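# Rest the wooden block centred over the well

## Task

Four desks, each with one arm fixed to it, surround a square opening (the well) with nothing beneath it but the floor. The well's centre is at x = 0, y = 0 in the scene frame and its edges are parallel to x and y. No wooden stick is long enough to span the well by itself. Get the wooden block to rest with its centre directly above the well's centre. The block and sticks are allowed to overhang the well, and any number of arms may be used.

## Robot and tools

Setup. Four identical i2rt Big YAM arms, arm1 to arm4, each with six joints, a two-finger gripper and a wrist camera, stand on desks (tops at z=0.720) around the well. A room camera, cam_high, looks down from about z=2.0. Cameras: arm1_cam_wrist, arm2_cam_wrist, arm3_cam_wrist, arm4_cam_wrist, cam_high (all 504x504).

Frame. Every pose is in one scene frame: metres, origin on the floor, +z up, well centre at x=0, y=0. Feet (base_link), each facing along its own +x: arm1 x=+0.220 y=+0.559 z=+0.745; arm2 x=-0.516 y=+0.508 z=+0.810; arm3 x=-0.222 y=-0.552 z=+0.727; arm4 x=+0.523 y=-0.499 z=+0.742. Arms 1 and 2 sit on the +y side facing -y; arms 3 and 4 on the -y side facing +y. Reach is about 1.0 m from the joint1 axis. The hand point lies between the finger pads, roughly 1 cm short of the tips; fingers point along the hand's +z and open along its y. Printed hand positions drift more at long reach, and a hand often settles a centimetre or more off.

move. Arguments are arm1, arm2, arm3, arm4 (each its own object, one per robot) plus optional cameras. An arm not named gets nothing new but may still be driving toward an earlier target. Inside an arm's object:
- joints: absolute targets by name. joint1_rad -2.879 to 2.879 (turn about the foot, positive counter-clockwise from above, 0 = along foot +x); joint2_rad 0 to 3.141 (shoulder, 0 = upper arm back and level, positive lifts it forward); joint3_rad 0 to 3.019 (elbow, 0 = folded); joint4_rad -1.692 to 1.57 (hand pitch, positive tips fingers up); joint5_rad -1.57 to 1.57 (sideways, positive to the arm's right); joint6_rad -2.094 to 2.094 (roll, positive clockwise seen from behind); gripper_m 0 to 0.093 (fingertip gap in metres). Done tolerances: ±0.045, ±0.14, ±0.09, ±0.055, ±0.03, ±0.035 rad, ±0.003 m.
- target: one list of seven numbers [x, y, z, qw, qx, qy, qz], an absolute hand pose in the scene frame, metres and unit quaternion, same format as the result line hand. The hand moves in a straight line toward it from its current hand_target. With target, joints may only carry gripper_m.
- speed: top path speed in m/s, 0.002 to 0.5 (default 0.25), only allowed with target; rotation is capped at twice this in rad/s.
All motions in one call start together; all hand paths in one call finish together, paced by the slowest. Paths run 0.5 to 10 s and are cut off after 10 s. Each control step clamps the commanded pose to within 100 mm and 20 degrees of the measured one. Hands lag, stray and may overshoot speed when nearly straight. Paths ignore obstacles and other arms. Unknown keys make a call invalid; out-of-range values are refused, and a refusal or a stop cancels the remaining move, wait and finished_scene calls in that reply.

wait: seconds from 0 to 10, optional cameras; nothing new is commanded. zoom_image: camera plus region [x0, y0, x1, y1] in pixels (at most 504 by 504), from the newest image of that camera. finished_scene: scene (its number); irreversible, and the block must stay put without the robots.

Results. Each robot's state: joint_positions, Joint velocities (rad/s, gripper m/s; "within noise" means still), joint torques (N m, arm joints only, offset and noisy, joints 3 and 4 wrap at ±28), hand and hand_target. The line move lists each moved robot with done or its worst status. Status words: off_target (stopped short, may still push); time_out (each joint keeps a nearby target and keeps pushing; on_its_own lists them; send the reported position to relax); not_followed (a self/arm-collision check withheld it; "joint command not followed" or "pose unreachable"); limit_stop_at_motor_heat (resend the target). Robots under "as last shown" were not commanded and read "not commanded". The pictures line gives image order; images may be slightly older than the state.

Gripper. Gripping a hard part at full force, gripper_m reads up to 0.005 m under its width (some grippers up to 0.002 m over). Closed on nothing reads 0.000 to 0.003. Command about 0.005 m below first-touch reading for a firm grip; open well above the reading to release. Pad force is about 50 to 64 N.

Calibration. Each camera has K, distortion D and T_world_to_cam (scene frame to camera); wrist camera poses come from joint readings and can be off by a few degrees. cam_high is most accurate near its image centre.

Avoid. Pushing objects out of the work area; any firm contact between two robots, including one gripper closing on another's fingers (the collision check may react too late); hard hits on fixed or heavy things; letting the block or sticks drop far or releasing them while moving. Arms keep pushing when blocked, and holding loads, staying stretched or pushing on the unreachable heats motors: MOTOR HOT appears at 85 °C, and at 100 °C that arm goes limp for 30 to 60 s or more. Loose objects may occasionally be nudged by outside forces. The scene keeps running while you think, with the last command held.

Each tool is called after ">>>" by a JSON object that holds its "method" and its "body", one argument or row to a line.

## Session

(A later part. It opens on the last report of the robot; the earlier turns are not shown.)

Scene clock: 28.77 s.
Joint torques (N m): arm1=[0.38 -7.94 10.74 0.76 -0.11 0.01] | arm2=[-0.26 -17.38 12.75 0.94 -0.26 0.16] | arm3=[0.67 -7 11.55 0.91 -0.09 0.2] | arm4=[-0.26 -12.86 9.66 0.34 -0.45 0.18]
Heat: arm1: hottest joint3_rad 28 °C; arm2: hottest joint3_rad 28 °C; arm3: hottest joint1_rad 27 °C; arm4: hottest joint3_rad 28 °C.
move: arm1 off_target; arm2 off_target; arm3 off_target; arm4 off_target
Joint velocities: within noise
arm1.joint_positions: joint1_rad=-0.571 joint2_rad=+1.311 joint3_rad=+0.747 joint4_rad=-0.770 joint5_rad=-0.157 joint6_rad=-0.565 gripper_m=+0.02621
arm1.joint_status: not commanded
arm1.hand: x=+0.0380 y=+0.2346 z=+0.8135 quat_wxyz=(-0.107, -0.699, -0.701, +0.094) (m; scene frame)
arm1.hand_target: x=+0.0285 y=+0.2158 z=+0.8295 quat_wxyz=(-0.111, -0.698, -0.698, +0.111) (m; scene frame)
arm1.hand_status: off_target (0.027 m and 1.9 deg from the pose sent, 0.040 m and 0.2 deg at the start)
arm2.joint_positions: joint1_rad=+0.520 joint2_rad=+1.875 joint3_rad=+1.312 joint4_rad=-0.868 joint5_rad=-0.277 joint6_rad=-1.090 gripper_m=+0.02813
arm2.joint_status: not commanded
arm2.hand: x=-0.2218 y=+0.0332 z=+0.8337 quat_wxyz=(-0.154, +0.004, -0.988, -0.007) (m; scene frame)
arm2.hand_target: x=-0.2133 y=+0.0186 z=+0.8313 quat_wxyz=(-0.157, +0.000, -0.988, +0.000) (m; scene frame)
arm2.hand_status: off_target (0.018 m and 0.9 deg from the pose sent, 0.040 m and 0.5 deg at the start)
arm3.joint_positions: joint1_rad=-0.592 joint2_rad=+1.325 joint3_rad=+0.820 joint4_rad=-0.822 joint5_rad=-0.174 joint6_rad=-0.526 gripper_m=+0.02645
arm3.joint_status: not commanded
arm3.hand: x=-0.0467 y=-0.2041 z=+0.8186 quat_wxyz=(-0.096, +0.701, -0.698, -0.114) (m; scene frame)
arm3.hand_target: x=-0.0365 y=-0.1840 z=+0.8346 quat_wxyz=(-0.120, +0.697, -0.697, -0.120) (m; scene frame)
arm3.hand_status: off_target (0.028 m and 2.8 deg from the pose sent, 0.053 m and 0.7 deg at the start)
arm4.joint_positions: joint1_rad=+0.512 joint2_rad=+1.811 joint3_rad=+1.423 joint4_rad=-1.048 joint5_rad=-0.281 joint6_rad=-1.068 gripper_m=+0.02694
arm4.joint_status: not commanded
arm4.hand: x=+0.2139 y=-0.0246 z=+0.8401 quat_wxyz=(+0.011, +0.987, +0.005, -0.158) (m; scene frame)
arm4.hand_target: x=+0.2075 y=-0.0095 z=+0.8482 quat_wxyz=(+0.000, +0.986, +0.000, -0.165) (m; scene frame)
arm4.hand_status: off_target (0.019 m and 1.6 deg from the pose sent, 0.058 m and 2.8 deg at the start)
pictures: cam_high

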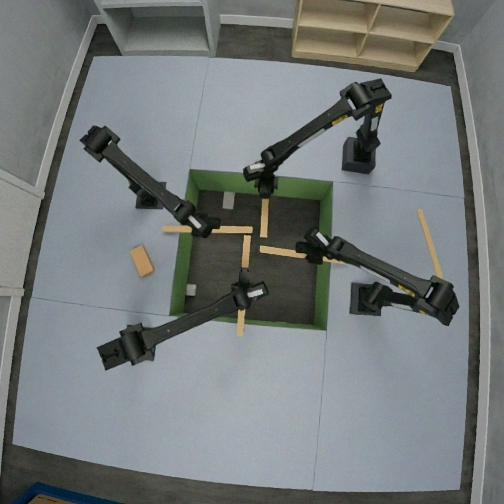

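>>> {"method": "move", "body": {
  "arm1": {"target":[0.018,0.215,0.848,0.1228,0.6964,0.6964,-0.1228],"speed":0.12},
  "arm3": {"target":[-0.040,-0.182,0.852,-0.1289,0.6953,-0.6953,-0.1289],"speed":0.12},
  "arm2": {"target":[-0.210,0.010,0.824,0.1564,0,0.9877,0],"speed":0.12},
  "arm4": {"target":[0.209,-0.009,0.839,0,0.9877,0,-0.1564],"speed":0.12},
  "cameras": ["cam_high"]
}}

>>> {"method": "zoom_image", "body": {
  "camera": "cam_high",
  "region": [210, 195, 290, 275]
}}

Scene clock: 30.70 s.
Joint torques (N m): arm1=[-0.73 -10.11 10.97 0.69 -0.24 -0.25] | arm2=[-1.26 -18.43 12.86 1.26 -0.26 0.18] | arm3=[0.91 -9.11 11.73 0.06 -0.28 0.17] | arm4=[-0.21 -12.81 9.07 0.7 -0.28 0.16]
Heat: arm1: hottest joint3_rad 28 °C; arm2: hottest joint3_rad 28 °C; arm3: hottest joint3_rad 28 °C; arm4: hottest joint3_rad 28 °C.
move: arm1 off_target; arm2 off_target; arm3 off_target; arm4 off_target
Joint velocities: within noise
arm1.joint_positions: joint1_rad=-0.588 joint2_rad=+1.309 joint3_rad=+0.769 joint4_rad=-0.796 joint5_rad=-0.180 joint6_rad=-0.569 gripper_m=+0.02621
arm1.joint_status: not commanded
arm1.hand: x=+0.0339 y=+0.2327 z=+0.8218 quat_wxyz=(-0.117, -0.702, -0.696, +0.092) (m; scene frame)
arm1.hand_target: x=+0.0188 y=+0.2161 z=+0.8482 quat_wxyz=(-0.123, -0.696, -0.696, +0.123) (m; scene frame)
arm1.hand_status: off_target (0.035 m and 3.6 deg from the pose sent, 0.045 m and 3.8 deg at the start)
arm2.joint_positions: joint1_rad=+0.520 joint2_rad=+1.904 joint3_rad=+1.336 joint4_rad=-0.868 joint5_rad=-0.277 joint6_rad=-1.090 gripper_m=+0.02813
arm2.joint_status: not commanded
arm2.hand: x=-0.2183 y=+0.0263 z=+0.8267 quat_wxyz=(-0.153, +0.003, -0.988, -0.009) (m; scene frame)
arm2.hand_target: x=-0.2103 y=+0.0107 z=+0.8243 quat_wxyz=(-0.157, +0.000, -0.988, +0.000) (m; scene frame)
arm2.hand_status: off_target (0.019 m and 1.1 deg from the pose sent, 0.028 m and 0.9 deg at the start)
arm3.joint_positions: joint1_rad=-0.589 joint2_rad=+1.317 joint3_rad=+0.829 joint4_rad=-0.822 joint5_rad=-0.181 joint6_rad=-0.517 gripper_m=+0.02645
arm3.joint_status: not commanded
arm3.hand: x=-0.0465 y=-0.1995 z=+0.8252 quat_wxyz=(-0.103, +0.698, -0.698, -0.120) (m; scene frame)
arm3.hand_target: x=-0.0405 y=-0.1829 z=+0.8520 quat_wxyz=(-0.129, +0.695, -0.695, -0.129) (m; scene frame)
arm3.hand_status: off_target (0.033 m and 3.2 deg from the pose sent, 0.041 m and 4.2 deg at the start)
arm4.joint_positions: joint1_rad=+0.512 joint2_rad=+1.821 joint3_rad=+1.423 joint4_rad=-1.048 joint5_rad=-0.271 joint6_rad=-1.067 gripper_m=+0.02694
arm4.joint_status: not commanded
arm4.hand: x=+0.2155 y=-0.0241 z=+0.8338 quat_wxyz=(+0.013, +0.988, +0.004, -0.151) (m; scene frame)
arm4.hand_target: x=+0.2094 y=-0.0095 z=+0.8392 quat_wxyz=(+0.000, +0.988, +0.000, -0.157) (m; scene frame)
arm4.hand_status: off_target (0.017 m and 1.7 deg from the pose sent, 0.016 m and 1.4 deg at the start)
pictures: cam_high

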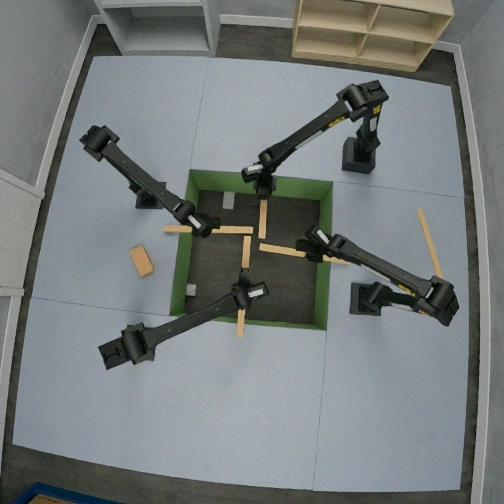

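Scaled by 6.300 from the camera's 504x504 image, which has a finer 720x720 frame.

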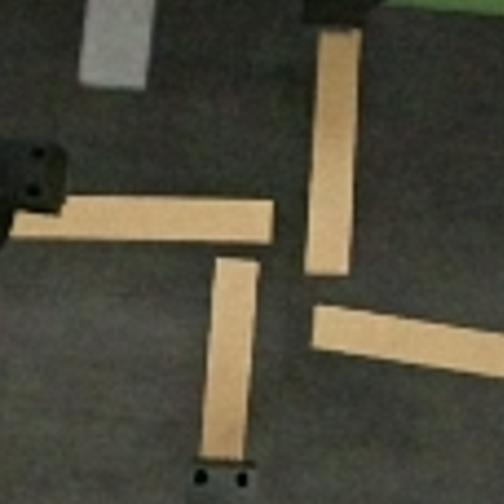

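>>> {"method": "move", "body": {
  "arm1": {"target":[0.017,0.178,0.850,0.1228,0.6964,0.6964,-0.1228],"speed":0.05},
  "arm2": {"target":[-0.176,0.010,0.824,0.1564,0,0.9877,0],"speed":0.05},
  "arm3": {"target":[-0.041,-0.150,0.854,-0.1289,0.6953,-0.6953,-0.1289],"speed":0.05},
  "arm4": {"target":[0.186,-0.009,0.839,0,0.9877,0,-0.1564],"speed":0.05},
  "cameras": ["cam_high"]
}}

>>> {"method": "zoom_image", "body": {
  "camera": "cam_high",
  "region": [210, 195, 290, 275]
}}

Scene clock: 33.67 s.
Joint torques (N m): arm1=[0.26 -8.88 11.38 1.07 -0.04 0.15] | arm2=[0.5 -18.84 13.24 1.01 -0.33 0.14] | arm3=[0.85 -7.59 12.03 0.38 -0.07 0.21] | arm4=[0.56 -13.04 9.58 0.62 -0.27 0.17]
Heat: arm1: hottest joint3_rad 29 °C; arm2: hottest joint3_rad 28 °C; arm3: hottest joint3_rad 28 °C; arm4: hottest joint3_rad 28 °C.
move: arm1 off_target; arm2 off_target; arm3 off_target; arm4 off_target
Joint velocities: within noise
arm1.joint_positions: joint1_rad=-0.548 joint2_rad=+1.362 joint3_rad=+0.845 joint4_rad=-0.796 joint5_rad=-0.172 joint6_rad=-0.552 gripper_m=+0.02621
arm1.joint_status: not commanded
arm1.hand: x=+0.0296 y=+0.2006 z=+0.8317 quat_wxyz=(-0.118, -0.693, -0.704, +0.101) (m; scene frame)
arm1.hand_target: x=+0.0177 y=+0.1793 z=+0.8506 quat_wxyz=(-0.123, -0.696, -0.696, +0.123) (m; scene frame)
arm1.hand_status: off_target (0.032 m and 2.7 deg from the pose sent, 0.064 m and 3.6 deg at the start)
arm2.joint_positions: joint1_rad=+0.561 joint2_rad=+1.936 joint3_rad=+1.388 joint4_rad=-0.868 joint5_rad=-0.268 joint6_rad=-1.038 gripper_m=+0.02813
arm2.joint_status: not commanded
arm2.hand: x=-0.1909 y=+0.0214 z=+0.8268 quat_wxyz=(-0.153, -0.002, -0.988, -0.005) (m; scene frame)
arm2.hand_target: x=-0.1763 y=+0.0107 z=+0.8242 quat_wxyz=(-0.157, +0.000, -0.988, +0.000) (m; scene frame)
arm2.hand_status: off_target (0.019 m and 0.7 deg from the pose sent, 0.046 m and 1.1 deg at the start)
arm3.joint_positions: joint1_rad=-0.544 joint2_rad=+1.356 joint3_rad=+0.897 joint4_rad=-0.822 joint5_rad=-0.171 joint6_rad=-0.475 gripper_m=+0.02645
arm3.joint_status: not commanded
arm3.hand: x=-0.0480 y=-0.1689 z=+0.8381 quat_wxyz=(-0.113, +0.698, -0.696, -0.124) (m; scene frame)
arm3.hand_target: x=-0.0415 y=-0.1509 z=+0.8541 quat_wxyz=(-0.129, +0.695, -0.695, -0.129) (m; scene frame)
arm3.hand_status: off_target (0.026 m and 1.9 deg from the pose sent, 0.058 m and 3.2 deg at the start)
arm4.joint_positions: joint1_rad=+0.540 joint2_rad=+1.845 joint3_rad=+1.453 joint4_rad=-1.048 joint5_rad=-0.265 joint6_rad=-1.031 gripper_m=+0.02694
arm4.joint_status: not commanded
arm4.hand: x=+0.1980 y=-0.0233 z=+0.8322 quat_wxyz=(+0.014, +0.989, +0.000, -0.150) (m; scene frame)
arm4.hand_target: x=+0.1863 y=-0.0097 z=+0.8393 quat_wxyz=(+0.000, +0.988, +0.000, -0.157) (m; scene frame)
arm4.hand_status: off_target (0.020 m and 1.7 deg from the pose sent, 0.034 m and 1.7 deg at the start)
pictures: cam_high

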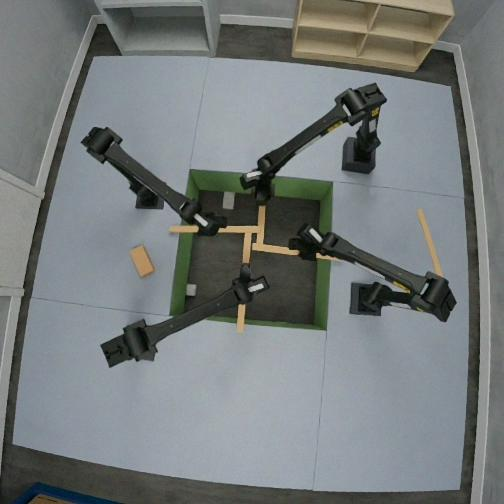

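Scaled by 6.300 from the camera's 504x504 image, which has a finer 720x720 frame.

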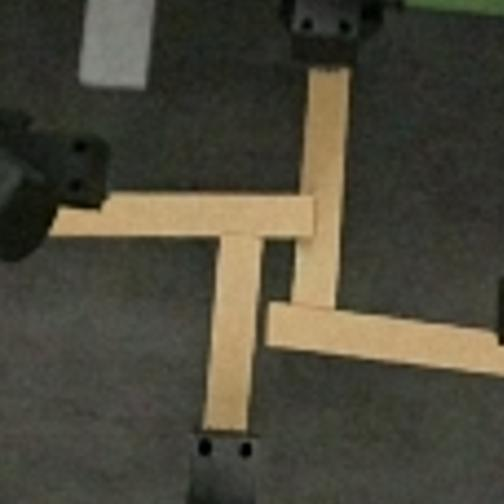

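>>> {"method": "move", "body": {
  "arm1": {"target":[0.017,0.178,0.868,0.1392,0.6933,0.6933,-0.1392],"speed":0.05},
  "arm2": {"target":[-0.158,0.010,0.824,0.1564,0,0.9877,0],"speed":0.05},
  "arm3": {"target":[-0.036,-0.130,0.852,-0.1289,0.6953,-0.6953,-0.1289],"speed":0.05},
  "arm4": {"target":[0.160,-0.009,0.833,0,0.9877,0,-0.1564],"speed":0.05},
  "cameras": ["cam_high"]
}}

>>> {"method": "zoom_image", "body": {
  "camera": "cam_high",
  "region": [210, 195, 290, 275]
}}

Scene clock: 35.47 s.
Joint torques (N m): arm1=[-0.56 -10.99 11.4 0.98 -0.02 0.22] | arm2=[1.2 -18.61 13.68 0.77 -0.35 0.22] | arm3=[-0.21 -8.12 12.42 0.62 0.09 0.29] | arm4=[1.44 -13.68 9.88 0.92 -0.5 0.07]
Heat: arm1: hottest joint3_rad 29 °C; arm2: hottest joint3_rad 29 °C; arm3: hottest joint3_rad 28 °C; arm4: hottest joint3_rad 28 °C.
move: arm1 off_target; arm2 off_target; arm3 off_target; arm4 off_target
Joint velocities: within noise
arm1.joint_positions: joint1_rad=-0.548 joint2_rad=+1.346 joint3_rad=+0.846 joint4_rad=-0.796 joint5_rad=-0.200 joint6_rad=-0.559 gripper_m=+0.02621
arm1.joint_status: not commanded
arm1.hand: x=+0.0333 y=+0.1976 z=+0.8388 quat_wxyz=(-0.133, -0.687, -0.706, +0.106) (m; scene frame)
arm1.hand_target: x=+0.0179 y=+0.1794 z=+0.8685 quat_wxyz=(-0.140, -0.693, -0.693, +0.139) (m; scene frame)
arm1.hand_status: off_target (0.039 m and 4.2 deg from the pose sent, 0.045 m and 5.1 deg at the start)
arm2.joint_positions: joint1_rad=+0.579 joint2_rad=+1.954 joint3_rad=+1.414 joint4_rad=-0.868 joint5_rad=-0.262 joint6_rad=-1.015 gripper_m=+0.02813
arm2.joint_status: not commanded
arm2.hand: x=-0.1781 y=+0.0186 z=+0.8259 quat_wxyz=(-0.152, -0.003, -0.988, -0.003) (m; scene frame)
arm2.hand_target: x=-0.1584 y=+0.0110 z=+0.8243 quat_wxyz=(-0.157, +0.000, -0.988, +0.000) (m; scene frame)
arm2.hand_status: off_target (0.022 m and 0.7 deg from the pose sent, 0.035 m and 0.7 deg at the start)
arm3.joint_positions: joint1_rad=-0.519 joint2_rad=+1.407 joint3_rad=+0.940 joint4_rad=-0.822 joint5_rad=-0.172 joint6_rad=-0.474 gripper_m=+0.02645
arm3.joint_status: not commanded
arm3.hand: x=-0.0506 y=-0.1502 z=+0.8346 quat_wxyz=(-0.107, +0.707, -0.688, -0.124) (m; scene frame)
arm3.hand_target: x=-0.0365 y=-0.1312 z=+0.8525 quat_wxyz=(-0.129, +0.695, -0.695, -0.129) (m; scene frame)
arm3.hand_status: off_target (0.030 m and 3.0 deg from the pose sent, 0.043 m and 1.9 deg at the start)
arm4.joint_positions: joint1_rad=+0.563 joint2_rad=+1.881 joint3_rad=+1.486 joint4_rad=-1.048 joint5_rad=-0.254 joint6_rad=-0.982 gripper_m=+0.02694
arm4.joint_status: not commanded
arm4.hand: x=+0.1828 y=-0.0204 z=+0.8242 quat_wxyz=(+0.017, +0.989, -0.013, -0.143) (m; scene frame)
arm4.hand_target: x=+0.1607 y=-0.0102 z=+0.8333 quat_wxyz=(+0.000, +0.988, +0.000, -0.157) (m; scene frame)
arm4.hand_status: off_target (0.027 m and 2.9 deg from the pose sent, 0.041 m and 1.7 deg at the start)
pictures: cam_high

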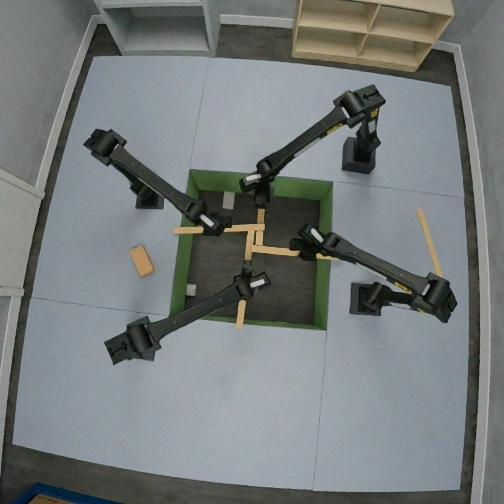

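Scaled by 6.300 from the camera's 504x504 image, which has a finer 720x720 frame.

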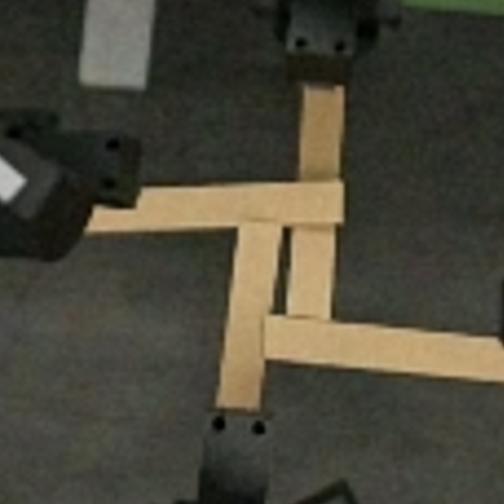

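>>> {"method": "zoom_image", "body": {
  "camera": "cam_high",
  "region": [242, 218, 272, 258]
}}

>>> {"method": "zoom_image", "body": {
  "camera": "arm1_cam_wrist",
  "region": [0, 0, 504, 504]
}}

>>> {"method": "move", "body": {

}}

Scaled by 12.600 from the camera's 504x504 image, which has a finer 720x720 frame.

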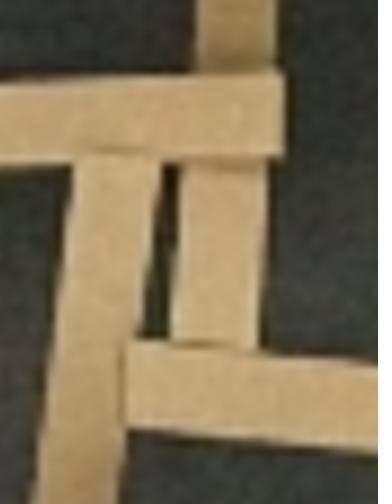

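This scene's latest camera images include none from arm1_cam_wrist. They are from: cam_high. arm1_cam_wrist's image comes with the result of a call that names it in "cameras".

Scene clock: 35.77 s.
Joint torques (N m): arm1=[-0.62 -11.05 11.38 0.99 -0.01 0.21] | arm2=[1.38 -18.73 13.78 0.81 -0.35 0.2] | arm3=[-0.26 -8.18 12.42 0.64 0.09 0.3] | arm4=[1.49 -13.68 9.84 0.9 -0.5 0.08]
Heat: arm1: hottest joint3_rad 29 °C; arm2: hottest joint3_rad 29 °C; arm3: hottest joint3_rad 28 °C; arm4: hottest joint3_rad 28 °C.
Joint velocities: within noise
arm1.joint_positions: joint1_rad=-0.548 joint2_rad=+1.346 joint3_rad=+0.846 joint4_rad=-0.796 joint5_rad=-0.200 joint6_rad=-0.560 gripper_m=+0.02621
arm1.joint_status: not commanded
arm1.hand: x=+0.0333 y=+0.1976 z=+0.8388 quat_wxyz=(-0.133, -0.687, -0.706, +0.106) (m; scene frame)
arm1.hand_target: x=+0.0179 y=+0.1794 z=+0.8685 quat_wxyz=(-0.140, -0.693, -0.693, +0.139) (m; scene frame)
arm1.hand_status: off_target (0.039 m and 4.2 deg from the pose sent, 0.045 m and 5.1 deg at the start)
arm2.joint_positions: joint1_rad=+0.579 joint2_rad=+1.954 joint3_rad=+1.414 joint4_rad=-0.868 joint5_rad=-0.262 joint6_rad=-1.015 gripper_m=+0.02813
arm2.joint_status: not commanded
arm2.hand: x=-0.1781 y=+0.0186 z=+0.8259 quat_wxyz=(-0.152, -0.003, -0.988, -0.003) (m; scene frame)
arm2.hand_target: x=-0.1584 y=+0.0110 z=+0.8243 quat_wxyz=(-0.157, +0.000, -0.988, +0.000) (m; scene frame)
arm2.hand_status: off_target (0.022 m and 0.7 deg from the pose sent, 0.035 m and 0.7 deg at the start)
arm3.joint_positions: joint1_rad=-0.519 joint2_rad=+1.407 joint3_rad=+0.940 joint4_rad=-0.822 joint5_rad=-0.172 joint6_rad=-0.474 gripper_m=+0.02645
arm3.joint_status: not commanded
arm3.hand: x=-0.0506 y=-0.1502 z=+0.8346 quat_wxyz=(-0.107, +0.707, -0.688, -0.124) (m; scene frame)
arm3.hand_target: x=-0.0365 y=-0.1312 z=+0.8525 quat_wxyz=(-0.129, +0.695, -0.695, -0.129) (m; scene frame)
arm3.hand_status: off_target (0.030 m and 3.0 deg from the pose sent, 0.043 m and 1.9 deg at the start)
arm4.joint_positions: joint1_rad=+0.563 joint2_rad=+1.881 joint3_rad=+1.486 joint4_rad=-1.048 joint5_rad=-0.254 joint6_rad=-0.982 gripper_m=+0.02694
arm4.joint_status: not commanded
arm4.hand: x=+0.1828 y=-0.0204 z=+0.8242 quat_wxyz=(+0.017, +0.989, -0.013, -0.143) (m; scene frame)
arm4.hand_target: x=+0.1607 y=-0.0102 z=+0.8333 quat_wxyz=(+0.000, +0.988, +0.000, -0.157) (m; scene frame)
arm4.hand_status: off_target (0.027 m and 2.9 deg from the pose sent, 0.041 m and 1.7 deg at the start)
pictures: arm1_cam_wrist, arm2_cam_wrist, arm3_cam_wrist, arm4_cam_wrist, cam_high
camera_calibration:
arm1_cam_wrist: T_world_to_cam=[[-0.998322, -0.0421648, -0.0396936, 0.0755387], [-0.0514699, 0.960201, 0.274526, -0.415053], [0.0265385, 0.276108, -0.96076, 0.878474], [0, 0, 0, 1]] pos_world=[0.0307358, 0.159166, 0.960944]
arm2_cam_wrist: T_world_to_cam=[[-0.00421756, -0.999903, -0.0132802, 0.0301145], [-0.95449, 0.0000648833, 0.298244, -0.411127], [-0.298215, 0.0139337, -0.954397, 0.855216], [0, 0, 0, 1]] pos_world=[-0.137251, 0.0182219, 0.939232]
arm3_cam_wrist: T_world_to_cam=[[0.998978, 0.0401596, -0.0207555, 0.0745723], [0.0444513, -0.956189, 0.289356, -0.378983], [-0.00822572, -0.289983, -0.956997, 0.877007], [0, 0, 0, 1]] pos_world=[-0.0504357, -0.111058, 0.950502]
arm4_cam_wrist: T_world_to_cam=[[0.0143786, 0.998763, -0.047595, 0.0588273], [0.948944, 0.0013707, 0.315443, -0.427278], [0.315118, -0.0497006, -0.94775, 0.851695], [0, 0, 0, 1]] pos_world=[0.136233, -0.0158392, 0.944775]

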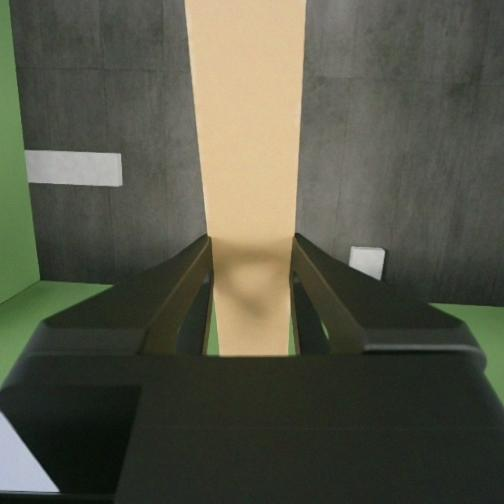

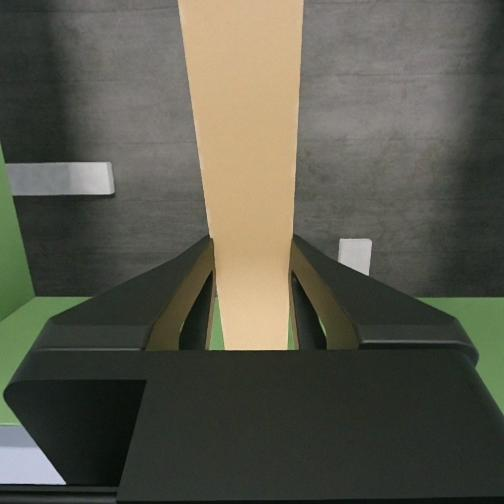

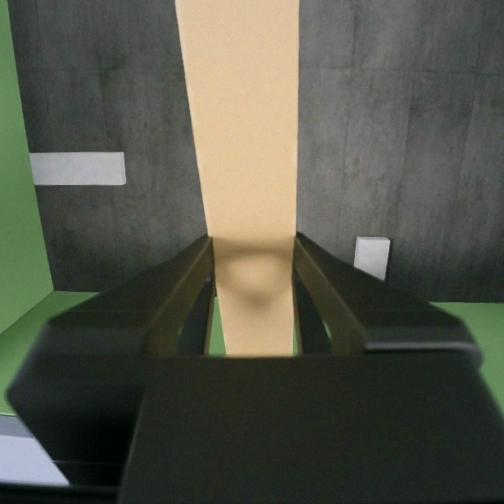

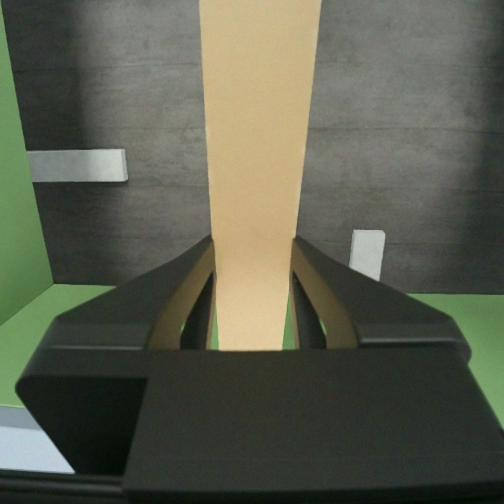

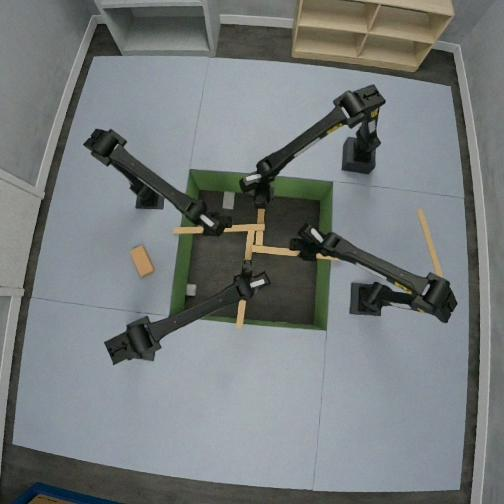

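>>> {"method": "move", "body": {
  "arm1": {"target":[0.014,0.205,0.860,0.1392,0.6933,0.6933,-0.1392],"speed":0.05},
  "arm2": {"target":[-0.195,0.010,0.830,0.1564,0,0.9877,0],"speed":0.05},
  "arm3": {"target":[-0.033,-0.172,0.852,-0.1289,0.6953,-0.6953,-0.1289],"speed":0.05},
  "arm4": {"target":[0.210,-0.009,0.842,0,0.9877,0,-0.1564],"speed":0.05},
  "cameras": ["cam_high"]
}}

>>> {"method": "zoom_image", "body": {
  "camera": "cam_high",
  "region": [210, 195, 290, 275]
}}

>>> {"method": "move", "body": {
  "arm1": {"target":[0.014,0.210,0.866,0.1830,0.6830,0.6830,-0.1830],"speed":0.1},
  "arm2": {"target":[-0.195,0.010,0.836,0.2250,0,0.9744,0],"speed":0.1},
  "arm3": {"target":[-0.033,-0.175,0.858,-0.1768,0.6846,-0.6846,-0.1768],"speed":0.1},
  "arm4": {"target":[0.210,-0.009,0.846,0,0.9736,0,-0.2284],"speed":0.1},
  "cameras": ["cam_high"]
}}

>>> {"method": "zoom_image", "body": {
  "camera": "cam_high",
  "region": [210, 195, 290, 275]
}}

Scene clock: 39.47 s.
Joint torques (N m): arm1=[-0.79 -10.7 7.51 1.42 -0.24 -0.22] | arm2=[-0.73 -23.47 8.72 0.62 -0.44 -0.02] | arm3=[-0.38 -10.05 8.31 0.25 -0.26 -0.01] | arm4=[-0.5 -15.91 6.54 0.4 -0.55 -0.05]
Heat: arm1: hottest joint3_rad 29 °C; arm2: hottest joint3_rad 29 °C; arm3: hottest joint3_rad 29 °C; arm4: hottest joint3_rad 29 °C.
move: arm1 done; arm2 done; arm3 done; arm4 done
Joint velocities: within noise
arm1.joint_positions: joint1_rad=-0.592 joint2_rad=+1.307 joint3_rad=+0.846 joint4_rad=-0.796 joint5_rad=-0.208 joint6_rad=-0.566 gripper_m=+0.02621
arm1.joint_status: not commanded
arm1.hand: x=+0.0179 y=+0.2046 z=+0.8541 quat_wxyz=(-0.138, -0.696, -0.693, +0.127) (m; scene frame)
arm1.hand_target: x=+0.0141 y=+0.2050 z=+0.8600 quat_wxyz=(-0.139, -0.693, -0.693, +0.139) (m; scene frame)
arm1.hand_status: done (0.007 m and 1.4 deg from the pose sent, 0.030 m and 4.2 deg at the start)
arm2.joint_positions: joint1_rad=+0.552 joint2_rad=+1.954 joint3_rad=+1.414 joint4_rad=-0.868 joint5_rad=-0.269 joint6_rad=-1.044 gripper_m=+0.02813
arm2.joint_status: not commanded
arm2.hand: x=-0.1906 y=+0.0101 z=+0.8261 quat_wxyz=(-0.155, -0.002, -0.988, -0.001) (m; scene frame)
arm2.hand_target: x=-0.1950 y=+0.0099 z=+0.8299 quat_wxyz=(-0.156, +0.000, -0.988, +0.000) (m; scene frame)
arm2.hand_status: done (0.006 m and 0.3 deg from the pose sent, 0.019 m and 0.7 deg at the start)
arm3.joint_positions: joint1_rad=-0.575 joint2_rad=+1.356 joint3_rad=+0.906 joint4_rad=-0.822 joint5_rad=-0.181 joint6_rad=-0.496 gripper_m=+0.02645
arm3.joint_status: not commanded
arm3.hand: x=-0.0359 y=-0.1705 z=+0.8422 quat_wxyz=(-0.119, +0.695, -0.698, -0.127) (m; scene frame)
arm3.hand_target: x=-0.0330 y=-0.1720 z=+0.8518 quat_wxyz=(-0.129, +0.695, -0.695, -0.129) (m; scene frame)
arm3.hand_status: done (0.010 m and 1.2 deg from the pose sent, 0.033 m and 3.0 deg at the start)
arm4.joint_positions: joint1_rad=+0.514 joint2_rad=+1.851 joint3_rad=+1.464 joint4_rad=-1.048 joint5_rad=-0.264 joint6_rad=-1.049 gripper_m=+0.02694
arm4.joint_status: not commanded
arm4.hand: x=+0.2083 y=-0.0117 z=+0.8324 quat_wxyz=(+0.008, +0.989, -0.003, -0.150) (m; scene frame)
arm4.hand_target: x=+0.2099 y=-0.0091 z=+0.8420 quat_wxyz=(+0.000, +0.988, +0.000, -0.156) (m; scene frame)
arm4.hand_status: done (0.010 m and 1.2 deg from the pose sent, 0.034 m and 2.9 deg at the start)
pictures: cam_high

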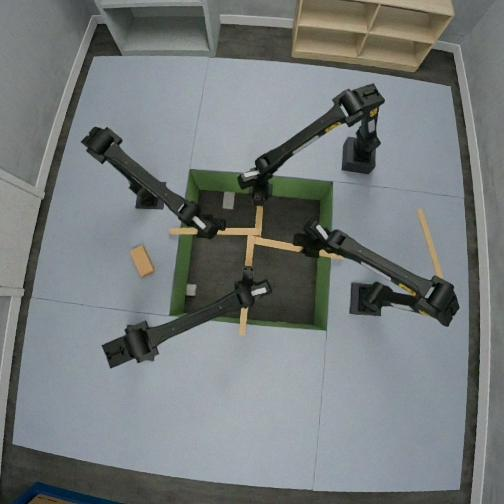

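Scaled by 6.300 from the camera's 504x504 image, which has a finer 720x720 frame.

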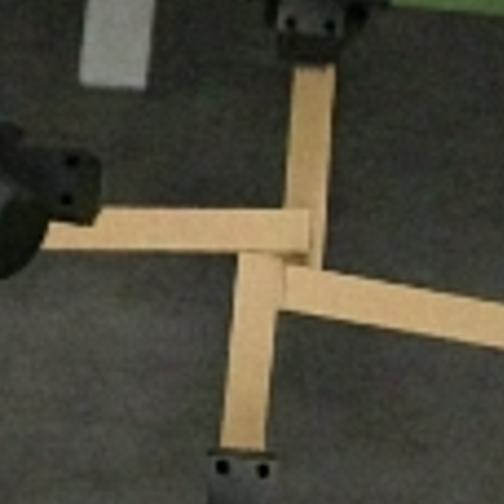

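Scene clock: 40.87 s.
Joint torques (N m): arm1=[-0.85 -9.76 7.35 1.85 -0.3 -0.24] | arm2=[-0.85 -22.24 8.73 1.48 -0.61 -0.08] | arm3=[-0.38 -9.05 8.36 1.25 -0.33 -0.02] | arm4=[-0.38 -15.56 6.53 1.01 -0.67 -0.07]
Heat: arm1: hottest joint3_rad 29 °C; arm2: hottest joint3_rad 29 °C; arm3: hottest joint3_rad 29 °C; arm4: hottest joint3_rad 29 °C.
move: arm1 done; arm2 done; arm3 off_target; arm4 off_target
Joint velocities: within noise
arm1.joint_positions: joint1_rad=-0.635 joint2_rad=+1.240 joint3_rad=+0.774 joint4_rad=-0.695 joint5_rad=-0.294 joint6_rad=-0.580 gripper_m=+0.02621
arm1.joint_status: not commanded
arm1.hand: x=+0.0179 y=+0.2096 z=+0.8609 quat_wxyz=(-0.182, -0.687, -0.683, +0.169) (m; scene frame)
arm1.hand_target: x=+0.0140 y=+0.2100 z=+0.8660 quat_wxyz=(-0.183, -0.683, -0.683, +0.183) (m; scene frame)
arm1.hand_status: done (0.006 m and 1.6 deg from the pose sent, 0.014 m and 8.5 deg at the start)
arm2.joint_positions: joint1_rad=+0.517 joint2_rad=+1.933 joint3_rad=+1.358 joint4_rad=-0.801 joint5_rad=-0.396 joint6_rad=-1.056 gripper_m=+0.02813
arm2.joint_status: not commanded
arm2.hand: x=-0.1927 y=+0.0155 z=+0.8279 quat_wxyz=(-0.217, -0.005, -0.976, -0.013) (m; scene frame)
arm2.hand_target: x=-0.1950 y=+0.0101 z=+0.8359 quat_wxyz=(-0.225, +0.000, -0.974, +0.000) (m; scene frame)
arm2.hand_status: done (0.010 m and 1.9 deg from the pose sent, 0.011 m and 8.1 deg at the start)
arm3.joint_positions: joint1_rad=-0.612 joint2_rad=+1.284 joint3_rad=+0.822 joint4_rad=-0.716 joint5_rad=-0.261 joint6_rad=-0.501 gripper_m=+0.02645
arm3.joint_status: not commanded
arm3.hand: x=-0.0384 y=-0.1780 z=+0.8466 quat_wxyz=(-0.156, +0.684, -0.691, -0.173) (m; scene frame)
arm3.hand_target: x=-0.0331 y=-0.1751 z=+0.8579 quat_wxyz=(-0.177, +0.685, -0.685, -0.177) (m; scene frame)
arm3.hand_status: off_target (0.013 m and 2.5 deg from the pose sent, 0.017 m and 9.0 deg at the start)
arm4.joint_positions: joint1_rad=+0.476 joint2_rad=+1.822 joint3_rad=+1.402 joint4_rad=-0.968 joint5_rad=-0.399 joint6_rad=-1.063 gripper_m=+0.02694
arm4.joint_status: not commanded
arm4.hand: x=+0.2098 y=-0.0144 z=+0.8354 quat_wxyz=(+0.015, +0.976, -0.006, -0.219) (m; scene frame)
arm4.hand_target: x=+0.2101 y=-0.0091 z=+0.8459 quat_wxyz=(+0.000, +0.974, +0.000, -0.228) (m; scene frame)
arm4.hand_status: off_target (0.012 m and 2.2 deg from the pose sent, 0.014 m and 9.2 deg at the start)
pictures: cam_high

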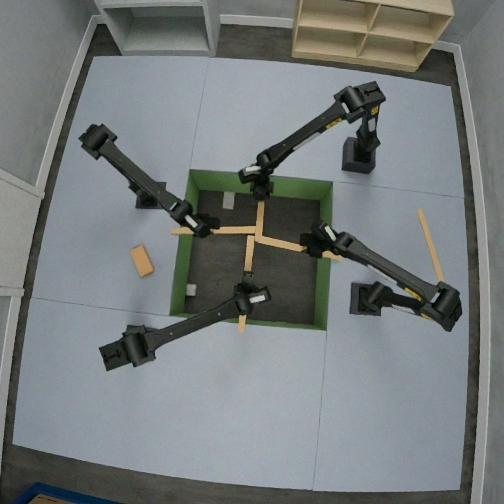

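Scaled by 6.300 from the camera's 504x504 image, which has a finer 720x720 frame.

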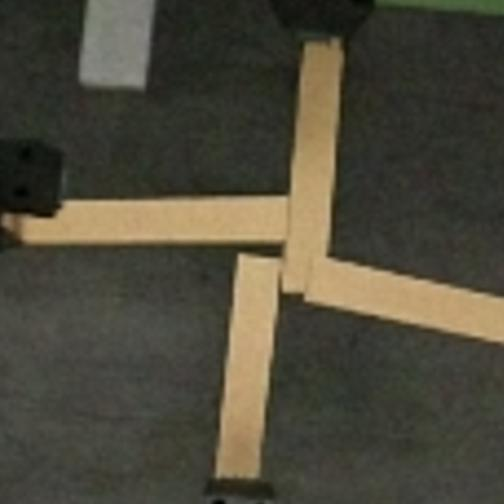

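>>> {"method": "move", "body": {
  "arm1": {"target":[0.034,0.228,0.866,0.1830,0.6830,0.6830,-0.1830],"speed":0.08},
  "arm2": {"target":[-0.208,0.030,0.840,0.2250,0,0.9744,0],"speed":0.08},
  "arm3": {"target":[-0.040,-0.182,0.860,-0.1768,0.6846,-0.6846,-0.1768],"speed":0.08},
  "arm4": {"target":[0.214,-0.022,0.849,0,0.9736,0,-0.2284],"speed":0.08},
  "cameras": ["cam_high"]
}}

>>> {"method": "zoom_image", "body": {
  "camera": "cam_high",
  "region": [210, 195, 290, 275]
}}

Scene clock: 42.47 s.
Joint torques (N m): arm1=[0.26 -8.64 7.46 1.37 -0.17 -0.06] | arm2=[-1.26 -21.36 8.43 1.35 -0.55 -0.04] | arm3=[0.15 -8.64 8.46 0.91 -0.24 0.03] | arm4=[-0.38 -14.92 6.57 0.96 -0.64 -0.02]
Heat: arm1: hottest joint3_rad 29 °C; arm2: hottest joint3_rad 29 °C; arm3: hottest joint3_rad 29 °C; arm4: hottest joint3_rad 29 °C.
move: arm1 done; arm2 done; arm3 off_target; arm4 off_target
Joint velocities: within noise
arm1.joint_positions: joint1_rad=-0.635 joint2_rad=+1.160 joint3_rad=+0.712 joint4_rad=-0.695 joint5_rad=-0.291 joint6_rad=-0.580 gripper_m=+0.02621
arm1.joint_status: not commanded
arm1.hand: x=+0.0312 y=+0.2281 z=+0.8631 quat_wxyz=(-0.182, -0.685, -0.682, +0.179) (m; scene frame)
arm1.hand_target: x=+0.0340 y=+0.2280 z=+0.8660 quat_wxyz=(-0.183, -0.683, -0.683, +0.183) (m; scene frame)
arm1.hand_status: done (0.004 m and 0.6 deg from the pose sent, 0.025 m and 1.7 deg at the start)
arm2.joint_positions: joint1_rad=+0.513 joint2_rad=+1.877 joint3_rad=+1.281 joint4_rad=-0.781 joint5_rad=-0.398 joint6_rad=-1.064 gripper_m=+0.02813
arm2.joint_status: not commanded
arm2.hand: x=-0.2048 y=+0.0355 z=+0.8320 quat_wxyz=(-0.218, -0.003, -0.976, -0.013) (m; scene frame)
arm2.hand_target: x=-0.2079 y=+0.0301 z=+0.8399 quat_wxyz=(-0.225, +0.000, -0.974, +0.000) (m; scene frame)
arm2.hand_status: done (0.010 m and 1.7 deg from the pose sent, 0.024 m and 1.8 deg at the start)
arm3.joint_positions: joint1_rad=-0.612 joint2_rad=+1.253 joint3_rad=+0.803 joint4_rad=-0.716 joint5_rad=-0.261 joint6_rad=-0.501 gripper_m=+0.02645
arm3.joint_status: not commanded
arm3.hand: x=-0.0423 y=-0.1842 z=+0.8500 quat_wxyz=(-0.162, +0.684, -0.690, -0.174) (m; scene frame)
arm3.hand_target: x=-0.0400 y=-0.1820 z=+0.8600 quat_wxyz=(-0.177, +0.685, -0.685, -0.177) (m; scene frame)
arm3.hand_status: off_target (0.011 m and 1.9 deg from the pose sent, 0.014 m and 2.5 deg at the start)
arm4.joint_positions: joint1_rad=+0.476 joint2_rad=+1.785 joint3_rad=+1.360 joint4_rad=-0.960 joint5_rad=-0.399 joint6_rad=-1.063 gripper_m=+0.02694
arm4.joint_status: not commanded
arm4.hand: x=+0.2156 y=-0.0261 z=+0.8392 quat_wxyz=(+0.014, +0.975, -0.006, -0.220) (m; scene frame)
arm4.hand_target: x=+0.2141 y=-0.0221 z=+0.8490 quat_wxyz=(+0.000, +0.974, +0.000, -0.228) (m; scene frame)
arm4.hand_status: off_target (0.011 m and 2.0 deg from the pose sent, 0.016 m and 2.2 deg at the start)
pictures: cam_high

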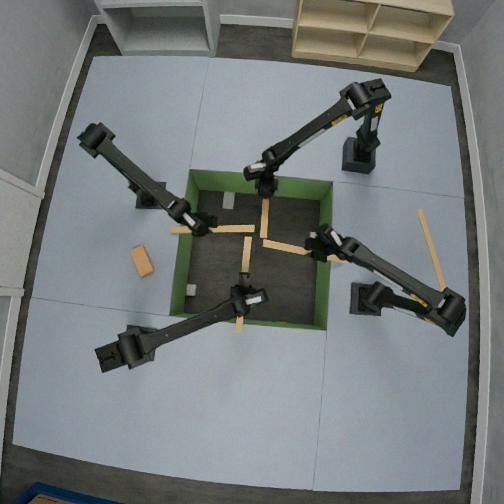

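Scaled by 6.300 from the camera's 504x504 image, which has a finer 720x720 frame.

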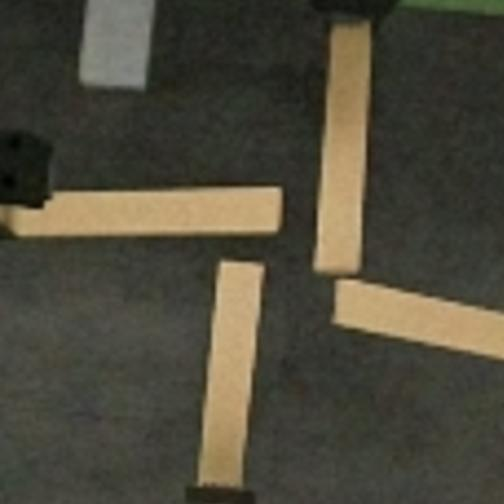

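>>> {"method": "move", "body": {
  "arm1": {"target":[0.034,0.212,0.842,0.1530,0.6903,0.6903,-0.1530],"speed":0.08},
  "arm2": {"target":[-0.204,0.030,0.848,0.2250,0,0.9744,0],"speed":0.08},
  "arm3": {"target":[-0.040,-0.182,0.853,-0.1630,0.6880,-0.6880,-0.1630],"speed":0.08},
  "arm4": {"target":[0.212,-0.022,0.851,0,0.9736,0,-0.2284],"speed":0.08},
  "cameras": ["cam_high"]
}}

>>> {"method": "zoom_image", "body": {
  "camera": "cam_high",
  "region": [210, 195, 290, 275]
}}

Scene clock: 44.07 s.
Joint torques (N m): arm1=[0.44 -7.53 9.68 1.37 -0.14 0.02] | arm2=[-0.67 -21.66 9.55 0.75 -0.49 0.02] | arm3=[0.85 -7 9.5 0.34 -0.13 0.04] | arm4=[0.03 -14.86 6.87 0.81 -0.61 0.02]
Heat: arm1: hottest joint3_rad 29 °C; arm2: hottest joint3_rad 29 °C; arm3: hottest joint3_rad 29 °C; arm4: hottest joint3_rad 29 °C.
move: arm1 off_target; arm2 off_target; arm3 done; arm4 off_target
Joint velocities: within noise
arm1.joint_positions: joint1_rad=-0.585 joint2_rad=+1.244 joint3_rad=+0.712 joint4_rad=-0.695 joint5_rad=-0.225 joint6_rad=-0.557 gripper_m=+0.02621
arm1.joint_status: not commanded
arm1.hand: x=+0.0399 y=+0.2263 z=+0.8307 quat_wxyz=(-0.149, -0.692, -0.692, +0.139) (m; scene frame)
arm1.hand_target: x=+0.0343 y=+0.2125 z=+0.8422 quat_wxyz=(-0.153, -0.690, -0.690, +0.153) (m; scene frame)
arm1.hand_status: off_target (0.019 m and 1.6 deg from the pose sent, 0.027 m and 4.5 deg at the start)
arm2.joint_positions: joint1_rad=+0.513 joint2_rad=+1.871 joint3_rad=+1.281 joint4_rad=-0.781 joint5_rad=-0.398 joint6_rad=-1.064 gripper_m=+0.02813
arm2.joint_status: not commanded
arm2.hand: x=-0.2046 y=+0.0349 z=+0.8353 quat_wxyz=(-0.219, -0.002, -0.976, -0.010) (m; scene frame)
arm2.hand_target: x=-0.2040 y=+0.0301 z=+0.8479 quat_wxyz=(-0.225, +0.000, -0.974, +0.000) (m; scene frame)
arm2.hand_status: off_target (0.014 m and 1.4 deg from the pose sent, 0.017 m and 1.7 deg at the start)
arm3.joint_positions: joint1_rad=-0.612 joint2_rad=+1.253 joint3_rad=+0.803 joint4_rad=-0.722 joint5_rad=-0.240 joint6_rad=-0.501 gripper_m=+0.02645
arm3.joint_status: not commanded
arm3.hand: x=-0.0399 y=-0.1870 z=+0.8485 quat_wxyz=(-0.161, +0.683, -0.693, -0.163) (m; scene frame)
arm3.hand_target: x=-0.0399 y=-0.1820 z=+0.8531 quat_wxyz=(-0.163, +0.688, -0.688, -0.163) (m; scene frame)
arm3.hand_status: done (0.007 m and 0.8 deg from the pose sent, 0.004 m and 1.4 deg at the start)
arm4.joint_positions: joint1_rad=+0.476 joint2_rad=+1.785 joint3_rad=+1.360 joint4_rad=-0.960 joint5_rad=-0.399 joint6_rad=-1.063 gripper_m=+0.02694
arm4.joint_status: not commanded
arm4.hand: x=+0.2156 y=-0.0261 z=+0.8392 quat_wxyz=(+0.014, +0.975, -0.006, -0.220) (m; scene frame)
arm4.hand_target: x=+0.2121 y=-0.0222 z=+0.8510 quat_wxyz=(+0.000, +0.974, +0.000, -0.228) (m; scene frame)
arm4.hand_status: off_target (0.013 m and 2.0 deg from the pose sent, 0.013 m and 2.0 deg at the start)
pictures: cam_high

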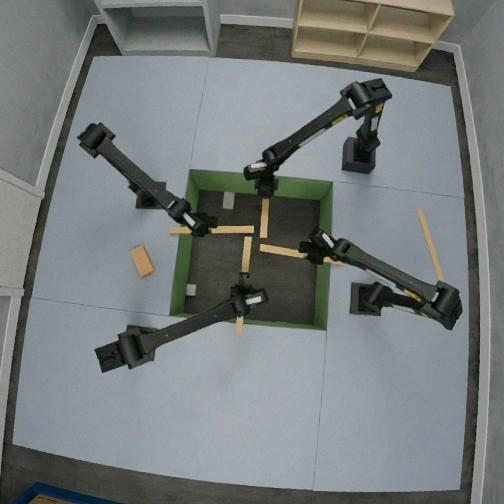

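Scaled by 6.300 from the camera's 504x504 image, which has a finer 720x720 frame.

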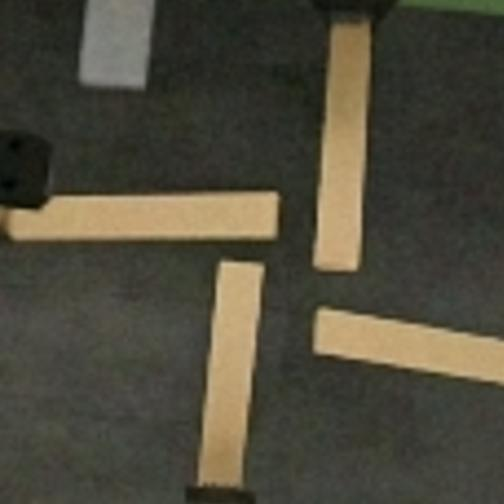

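>>> {"method": "move", "body": {
  "arm1": {"target":[0.023,0.150,0.855,0.1530,0.6903,0.6903,-0.1530],"speed":0.08},
  "arm2": {"target":[-0.170,0.029,0.848,0.2250,0,0.9744,0],"speed":0.08},
  "arm3": {"target":[-0.041,-0.145,0.847,-0.1630,0.6880,-0.6880,-0.1630],"speed":0.08},
  "arm4": {"target":[0.174,-0.022,0.852,0,0.9736,0,-0.2284],"speed":0.08},
  "cameras": ["cam_high"]
}}

>>> {"method": "zoom_image", "body": {
  "camera": "cam_high",
  "region": [210, 195, 290, 275]
}}

Scene clock: 45.93 s.
Joint torques (N m): arm1=[0.5 -9.41 11.4 0.88 -0.12 0.03] | arm2=[-0.21 -19.02 12.72 0.85 -0.32 0.16] | arm3=[0.91 -7.24 11.89 1.14 -0.14 0.19] | arm4=[0.26 -12.45 9.61 1.01 -0.36 0.17]
Heat: arm1: hottest joint3_rad 30 °C; arm2: hottest joint3_rad 29 °C; arm3: hottest joint3_rad 29 °C; arm4: hottest joint3_rad 29 °C.
move: arm1 off_target; arm2 off_target; arm3 off_target; arm4 off_target
Joint velocities: within noise
arm1.joint_positions: joint1_rad=-0.520 joint2_rad=+1.375 joint3_rad=+0.850 joint4_rad=-0.695 joint5_rad=-0.201 joint6_rad=-0.495 gripper_m=+0.02621
arm1.joint_status: not commanded
arm1.hand: x=+0.0315 y=+0.1714 z=+0.8368 quat_wxyz=(-0.148, -0.693, -0.693, +0.136) (m; scene frame)
arm1.hand_target: x=+0.0236 y=+0.1511 z=+0.8553 quat_wxyz=(-0.153, -0.690, -0.690, +0.153) (m; scene frame)
arm1.hand_status: off_target (0.029 m and 2.0 deg from the pose sent, 0.082 m and 1.6 deg at the start)
arm2.joint_positions: joint1_rad=+0.557 joint2_rad=+1.871 joint3_rad=+1.296 joint4_rad=-0.781 joint5_rad=-0.390 joint6_rad=-1.022 gripper_m=+0.02813
arm2.joint_status: not commanded
arm2.hand: x=-0.1823 y=+0.0422 z=+0.8404 quat_wxyz=(-0.219, -0.001, -0.976, -0.011) (m; scene frame)
arm2.hand_target: x=-0.1703 y=+0.0297 z=+0.8483 quat_wxyz=(-0.225, +0.000, -0.974, +0.000) (m; scene frame)
arm2.hand_status: off_target (0.020 m and 1.4 deg from the pose sent, 0.037 m and 1.4 deg at the start)
arm3.joint_positions: joint1_rad=-0.558 joint2_rad=+1.333 joint3_rad=+0.831 joint4_rad=-0.709 joint5_rad=-0.219 joint6_rad=-0.470 gripper_m=+0.02645
arm3.joint_status: not commanded
arm3.hand: x=-0.0501 y=-0.1679 z=+0.8301 quat_wxyz=(-0.140, +0.692, -0.691, -0.155) (m; scene frame)
arm3.hand_target: x=-0.0417 y=-0.1463 z=+0.8476 quat_wxyz=(-0.163, +0.688, -0.688, -0.163) (m; scene frame)
arm3.hand_status: off_target (0.030 m and 2.8 deg from the pose sent, 0.042 m and 0.8 deg at the start)
arm4.joint_positions: joint1_rad=+0.534 joint2_rad=+1.787 joint3_rad=+1.375 joint4_rad=-0.954 joint5_rad=-0.391 joint6_rad=-1.012 gripper_m=+0.02694
arm4.joint_status: not commanded
arm4.hand: x=+0.1861 y=-0.0379 z=+0.8441 quat_wxyz=(+0.016, +0.975, -0.001, -0.220) (m; scene frame)
arm4.hand_target: x=+0.1745 y=-0.0227 z=+0.8524 quat_wxyz=(+0.000, +0.974, +0.000, -0.229) (m; scene frame)
arm4.hand_status: off_target (0.022 m and 2.1 deg from the pose sent, 0.044 m and 2.0 deg at the start)
pictures: cam_high

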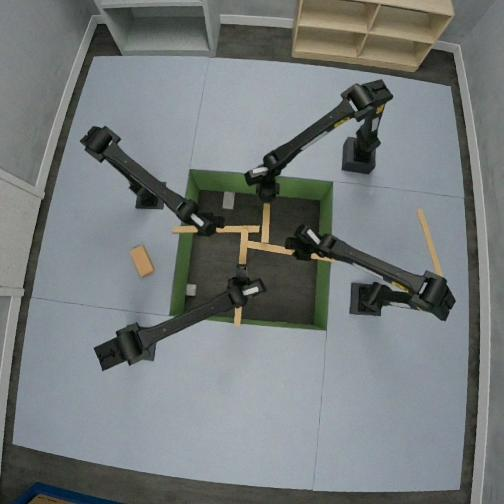

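Scaled by 6.300 from the camera's 504x504 image, which has a finer 720x720 frame.

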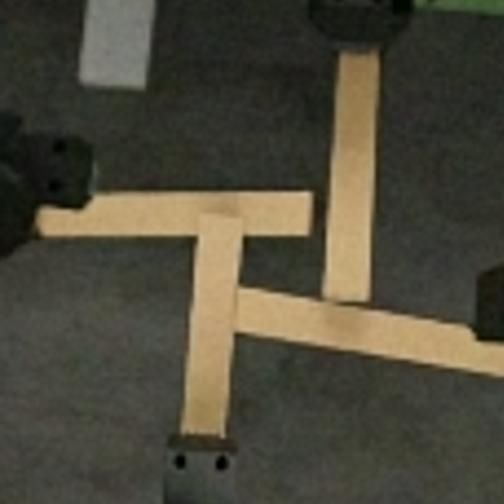

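>>> {"method": "move", "body": {
  "arm1": {"target":[0.023,0.154,0.872,0.1600,0.6887,0.6887,-0.1600],"speed":0.08},
  "arm2": {"target":[-0.168,0.021,0.848,0.2250,0,0.9744,0],"speed":0.08},
  "arm3": {"target":[-0.040,-0.147,0.864,-0.1680,0.6869,-0.6869,-0.1680],"speed":0.08},
  "arm4": {"target":[0.172,-0.014,0.854,0,0.9736,0,-0.2284],"speed":0.08},
  "cameras": ["cam_high"]
}}

>>> {"method": "zoom_image", "body": {
  "camera": "cam_high",
  "region": [210, 195, 290, 275]
}}

Scene clock: 47.47 s.
Joint torques (N m): arm1=[-0.15 -11.28 11.37 0.9 -0.24 -0.03] | arm2=[0.21 -17.9 12.86 0.42 -0.32 0.13] | arm3=[0.32 -9.29 11.99 0.28 -0.31 0.16] | arm4=[-0.03 -12.75 9.81 0.47 -0.39 0.12]
Heat: arm1: hottest joint3_rad 30 °C; arm2: hottest joint3_rad 29 °C; arm3: hottest joint3_rad 29 °C; arm4: hottest joint3_rad 29 °C.
move: arm1 off_target; arm2 off_target; arm3 off_target; arm4 off_target
Joint velocities: within noise
arm1.joint_positions: joint1_rad=-0.520 joint2_rad=+1.362 joint3_rad=+0.857 joint4_rad=-0.723 joint5_rad=-0.210 joint6_rad=-0.495 gripper_m=+0.02621
arm1.joint_status: not commanded
arm1.hand: x=+0.0345 y=+0.1736 z=+0.8430 quat_wxyz=(-0.151, -0.693, -0.693, +0.131) (m; scene frame)
arm1.hand_target: x=+0.0237 y=+0.1553 z=+0.8724 quat_wxyz=(-0.160, -0.689, -0.689, +0.160) (m; scene frame)
arm1.hand_status: off_target (0.037 m and 3.6 deg from the pose sent, 0.040 m and 3.1 deg at the start)
arm2.joint_positions: joint1_rad=+0.557 joint2_rad=+1.871 joint3_rad=+1.323 joint4_rad=-0.781 joint5_rad=-0.390 joint6_rad=-1.022 gripper_m=+0.02813
arm2.joint_status: not commanded
arm2.hand: x=-0.1765 y=+0.0317 z=+0.8506 quat_wxyz=(-0.226, +0.002, -0.974, +0.001) (m; scene frame)
arm2.hand_target: x=-0.1682 y=+0.0215 z=+0.8480 quat_wxyz=(-0.225, +0.000, -0.974, +0.000) (m; scene frame)
arm2.hand_status: off_target (0.014 m and 0.2 deg from the pose sent, 0.027 m and 1.4 deg at the start)
arm3.joint_positions: joint1_rad=-0.558 joint2_rad=+1.333 joint3_rad=+0.847 joint4_rad=-0.718 joint5_rad=-0.224 joint6_rad=-0.470 gripper_m=+0.02645
arm3.joint_status: not commanded
arm3.hand: x=-0.0488 y=-0.1638 z=+0.8361 quat_wxyz=(-0.142, +0.692, -0.690, -0.158) (m; scene frame)
arm3.hand_target: x=-0.0406 y=-0.1481 z=+0.8640 quat_wxyz=(-0.168, +0.687, -0.687, -0.168) (m; scene frame)
arm3.hand_status: off_target (0.034 m and 3.2 deg from the pose sent, 0.041 m and 3.6 deg at the start)
arm4.joint_positions: joint1_rad=+0.534 joint2_rad=+1.805 joint3_rad=+1.406 joint4_rad=-0.954 joint5_rad=-0.391 joint6_rad=-1.012 gripper_m=+0.02694
arm4.joint_status: not commanded
arm4.hand: x=+0.1807 y=-0.0283 z=+0.8464 quat_wxyz=(+0.010, +0.975, +0.000, -0.223) (m; scene frame)
arm4.hand_target: x=+0.1724 y=-0.0145 z=+0.8543 quat_wxyz=(+0.000, +0.974, +0.000, -0.229) (m; scene frame)
arm4.hand_status: off_target (0.018 m and 1.4 deg from the pose sent, 0.030 m and 2.1 deg at the start)
pictures: cam_high

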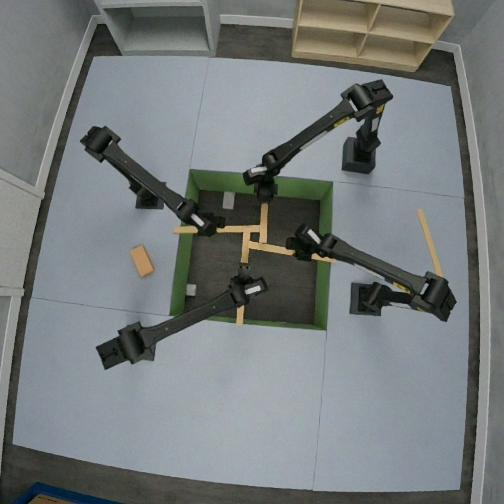

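Scaled by 6.300 from the camera's 504x504 image, which has a finer 720x720 frame.

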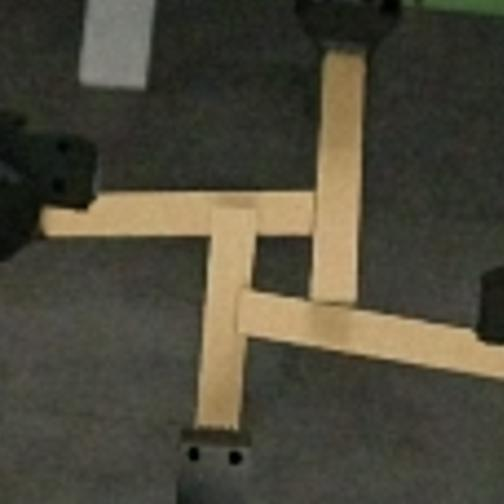

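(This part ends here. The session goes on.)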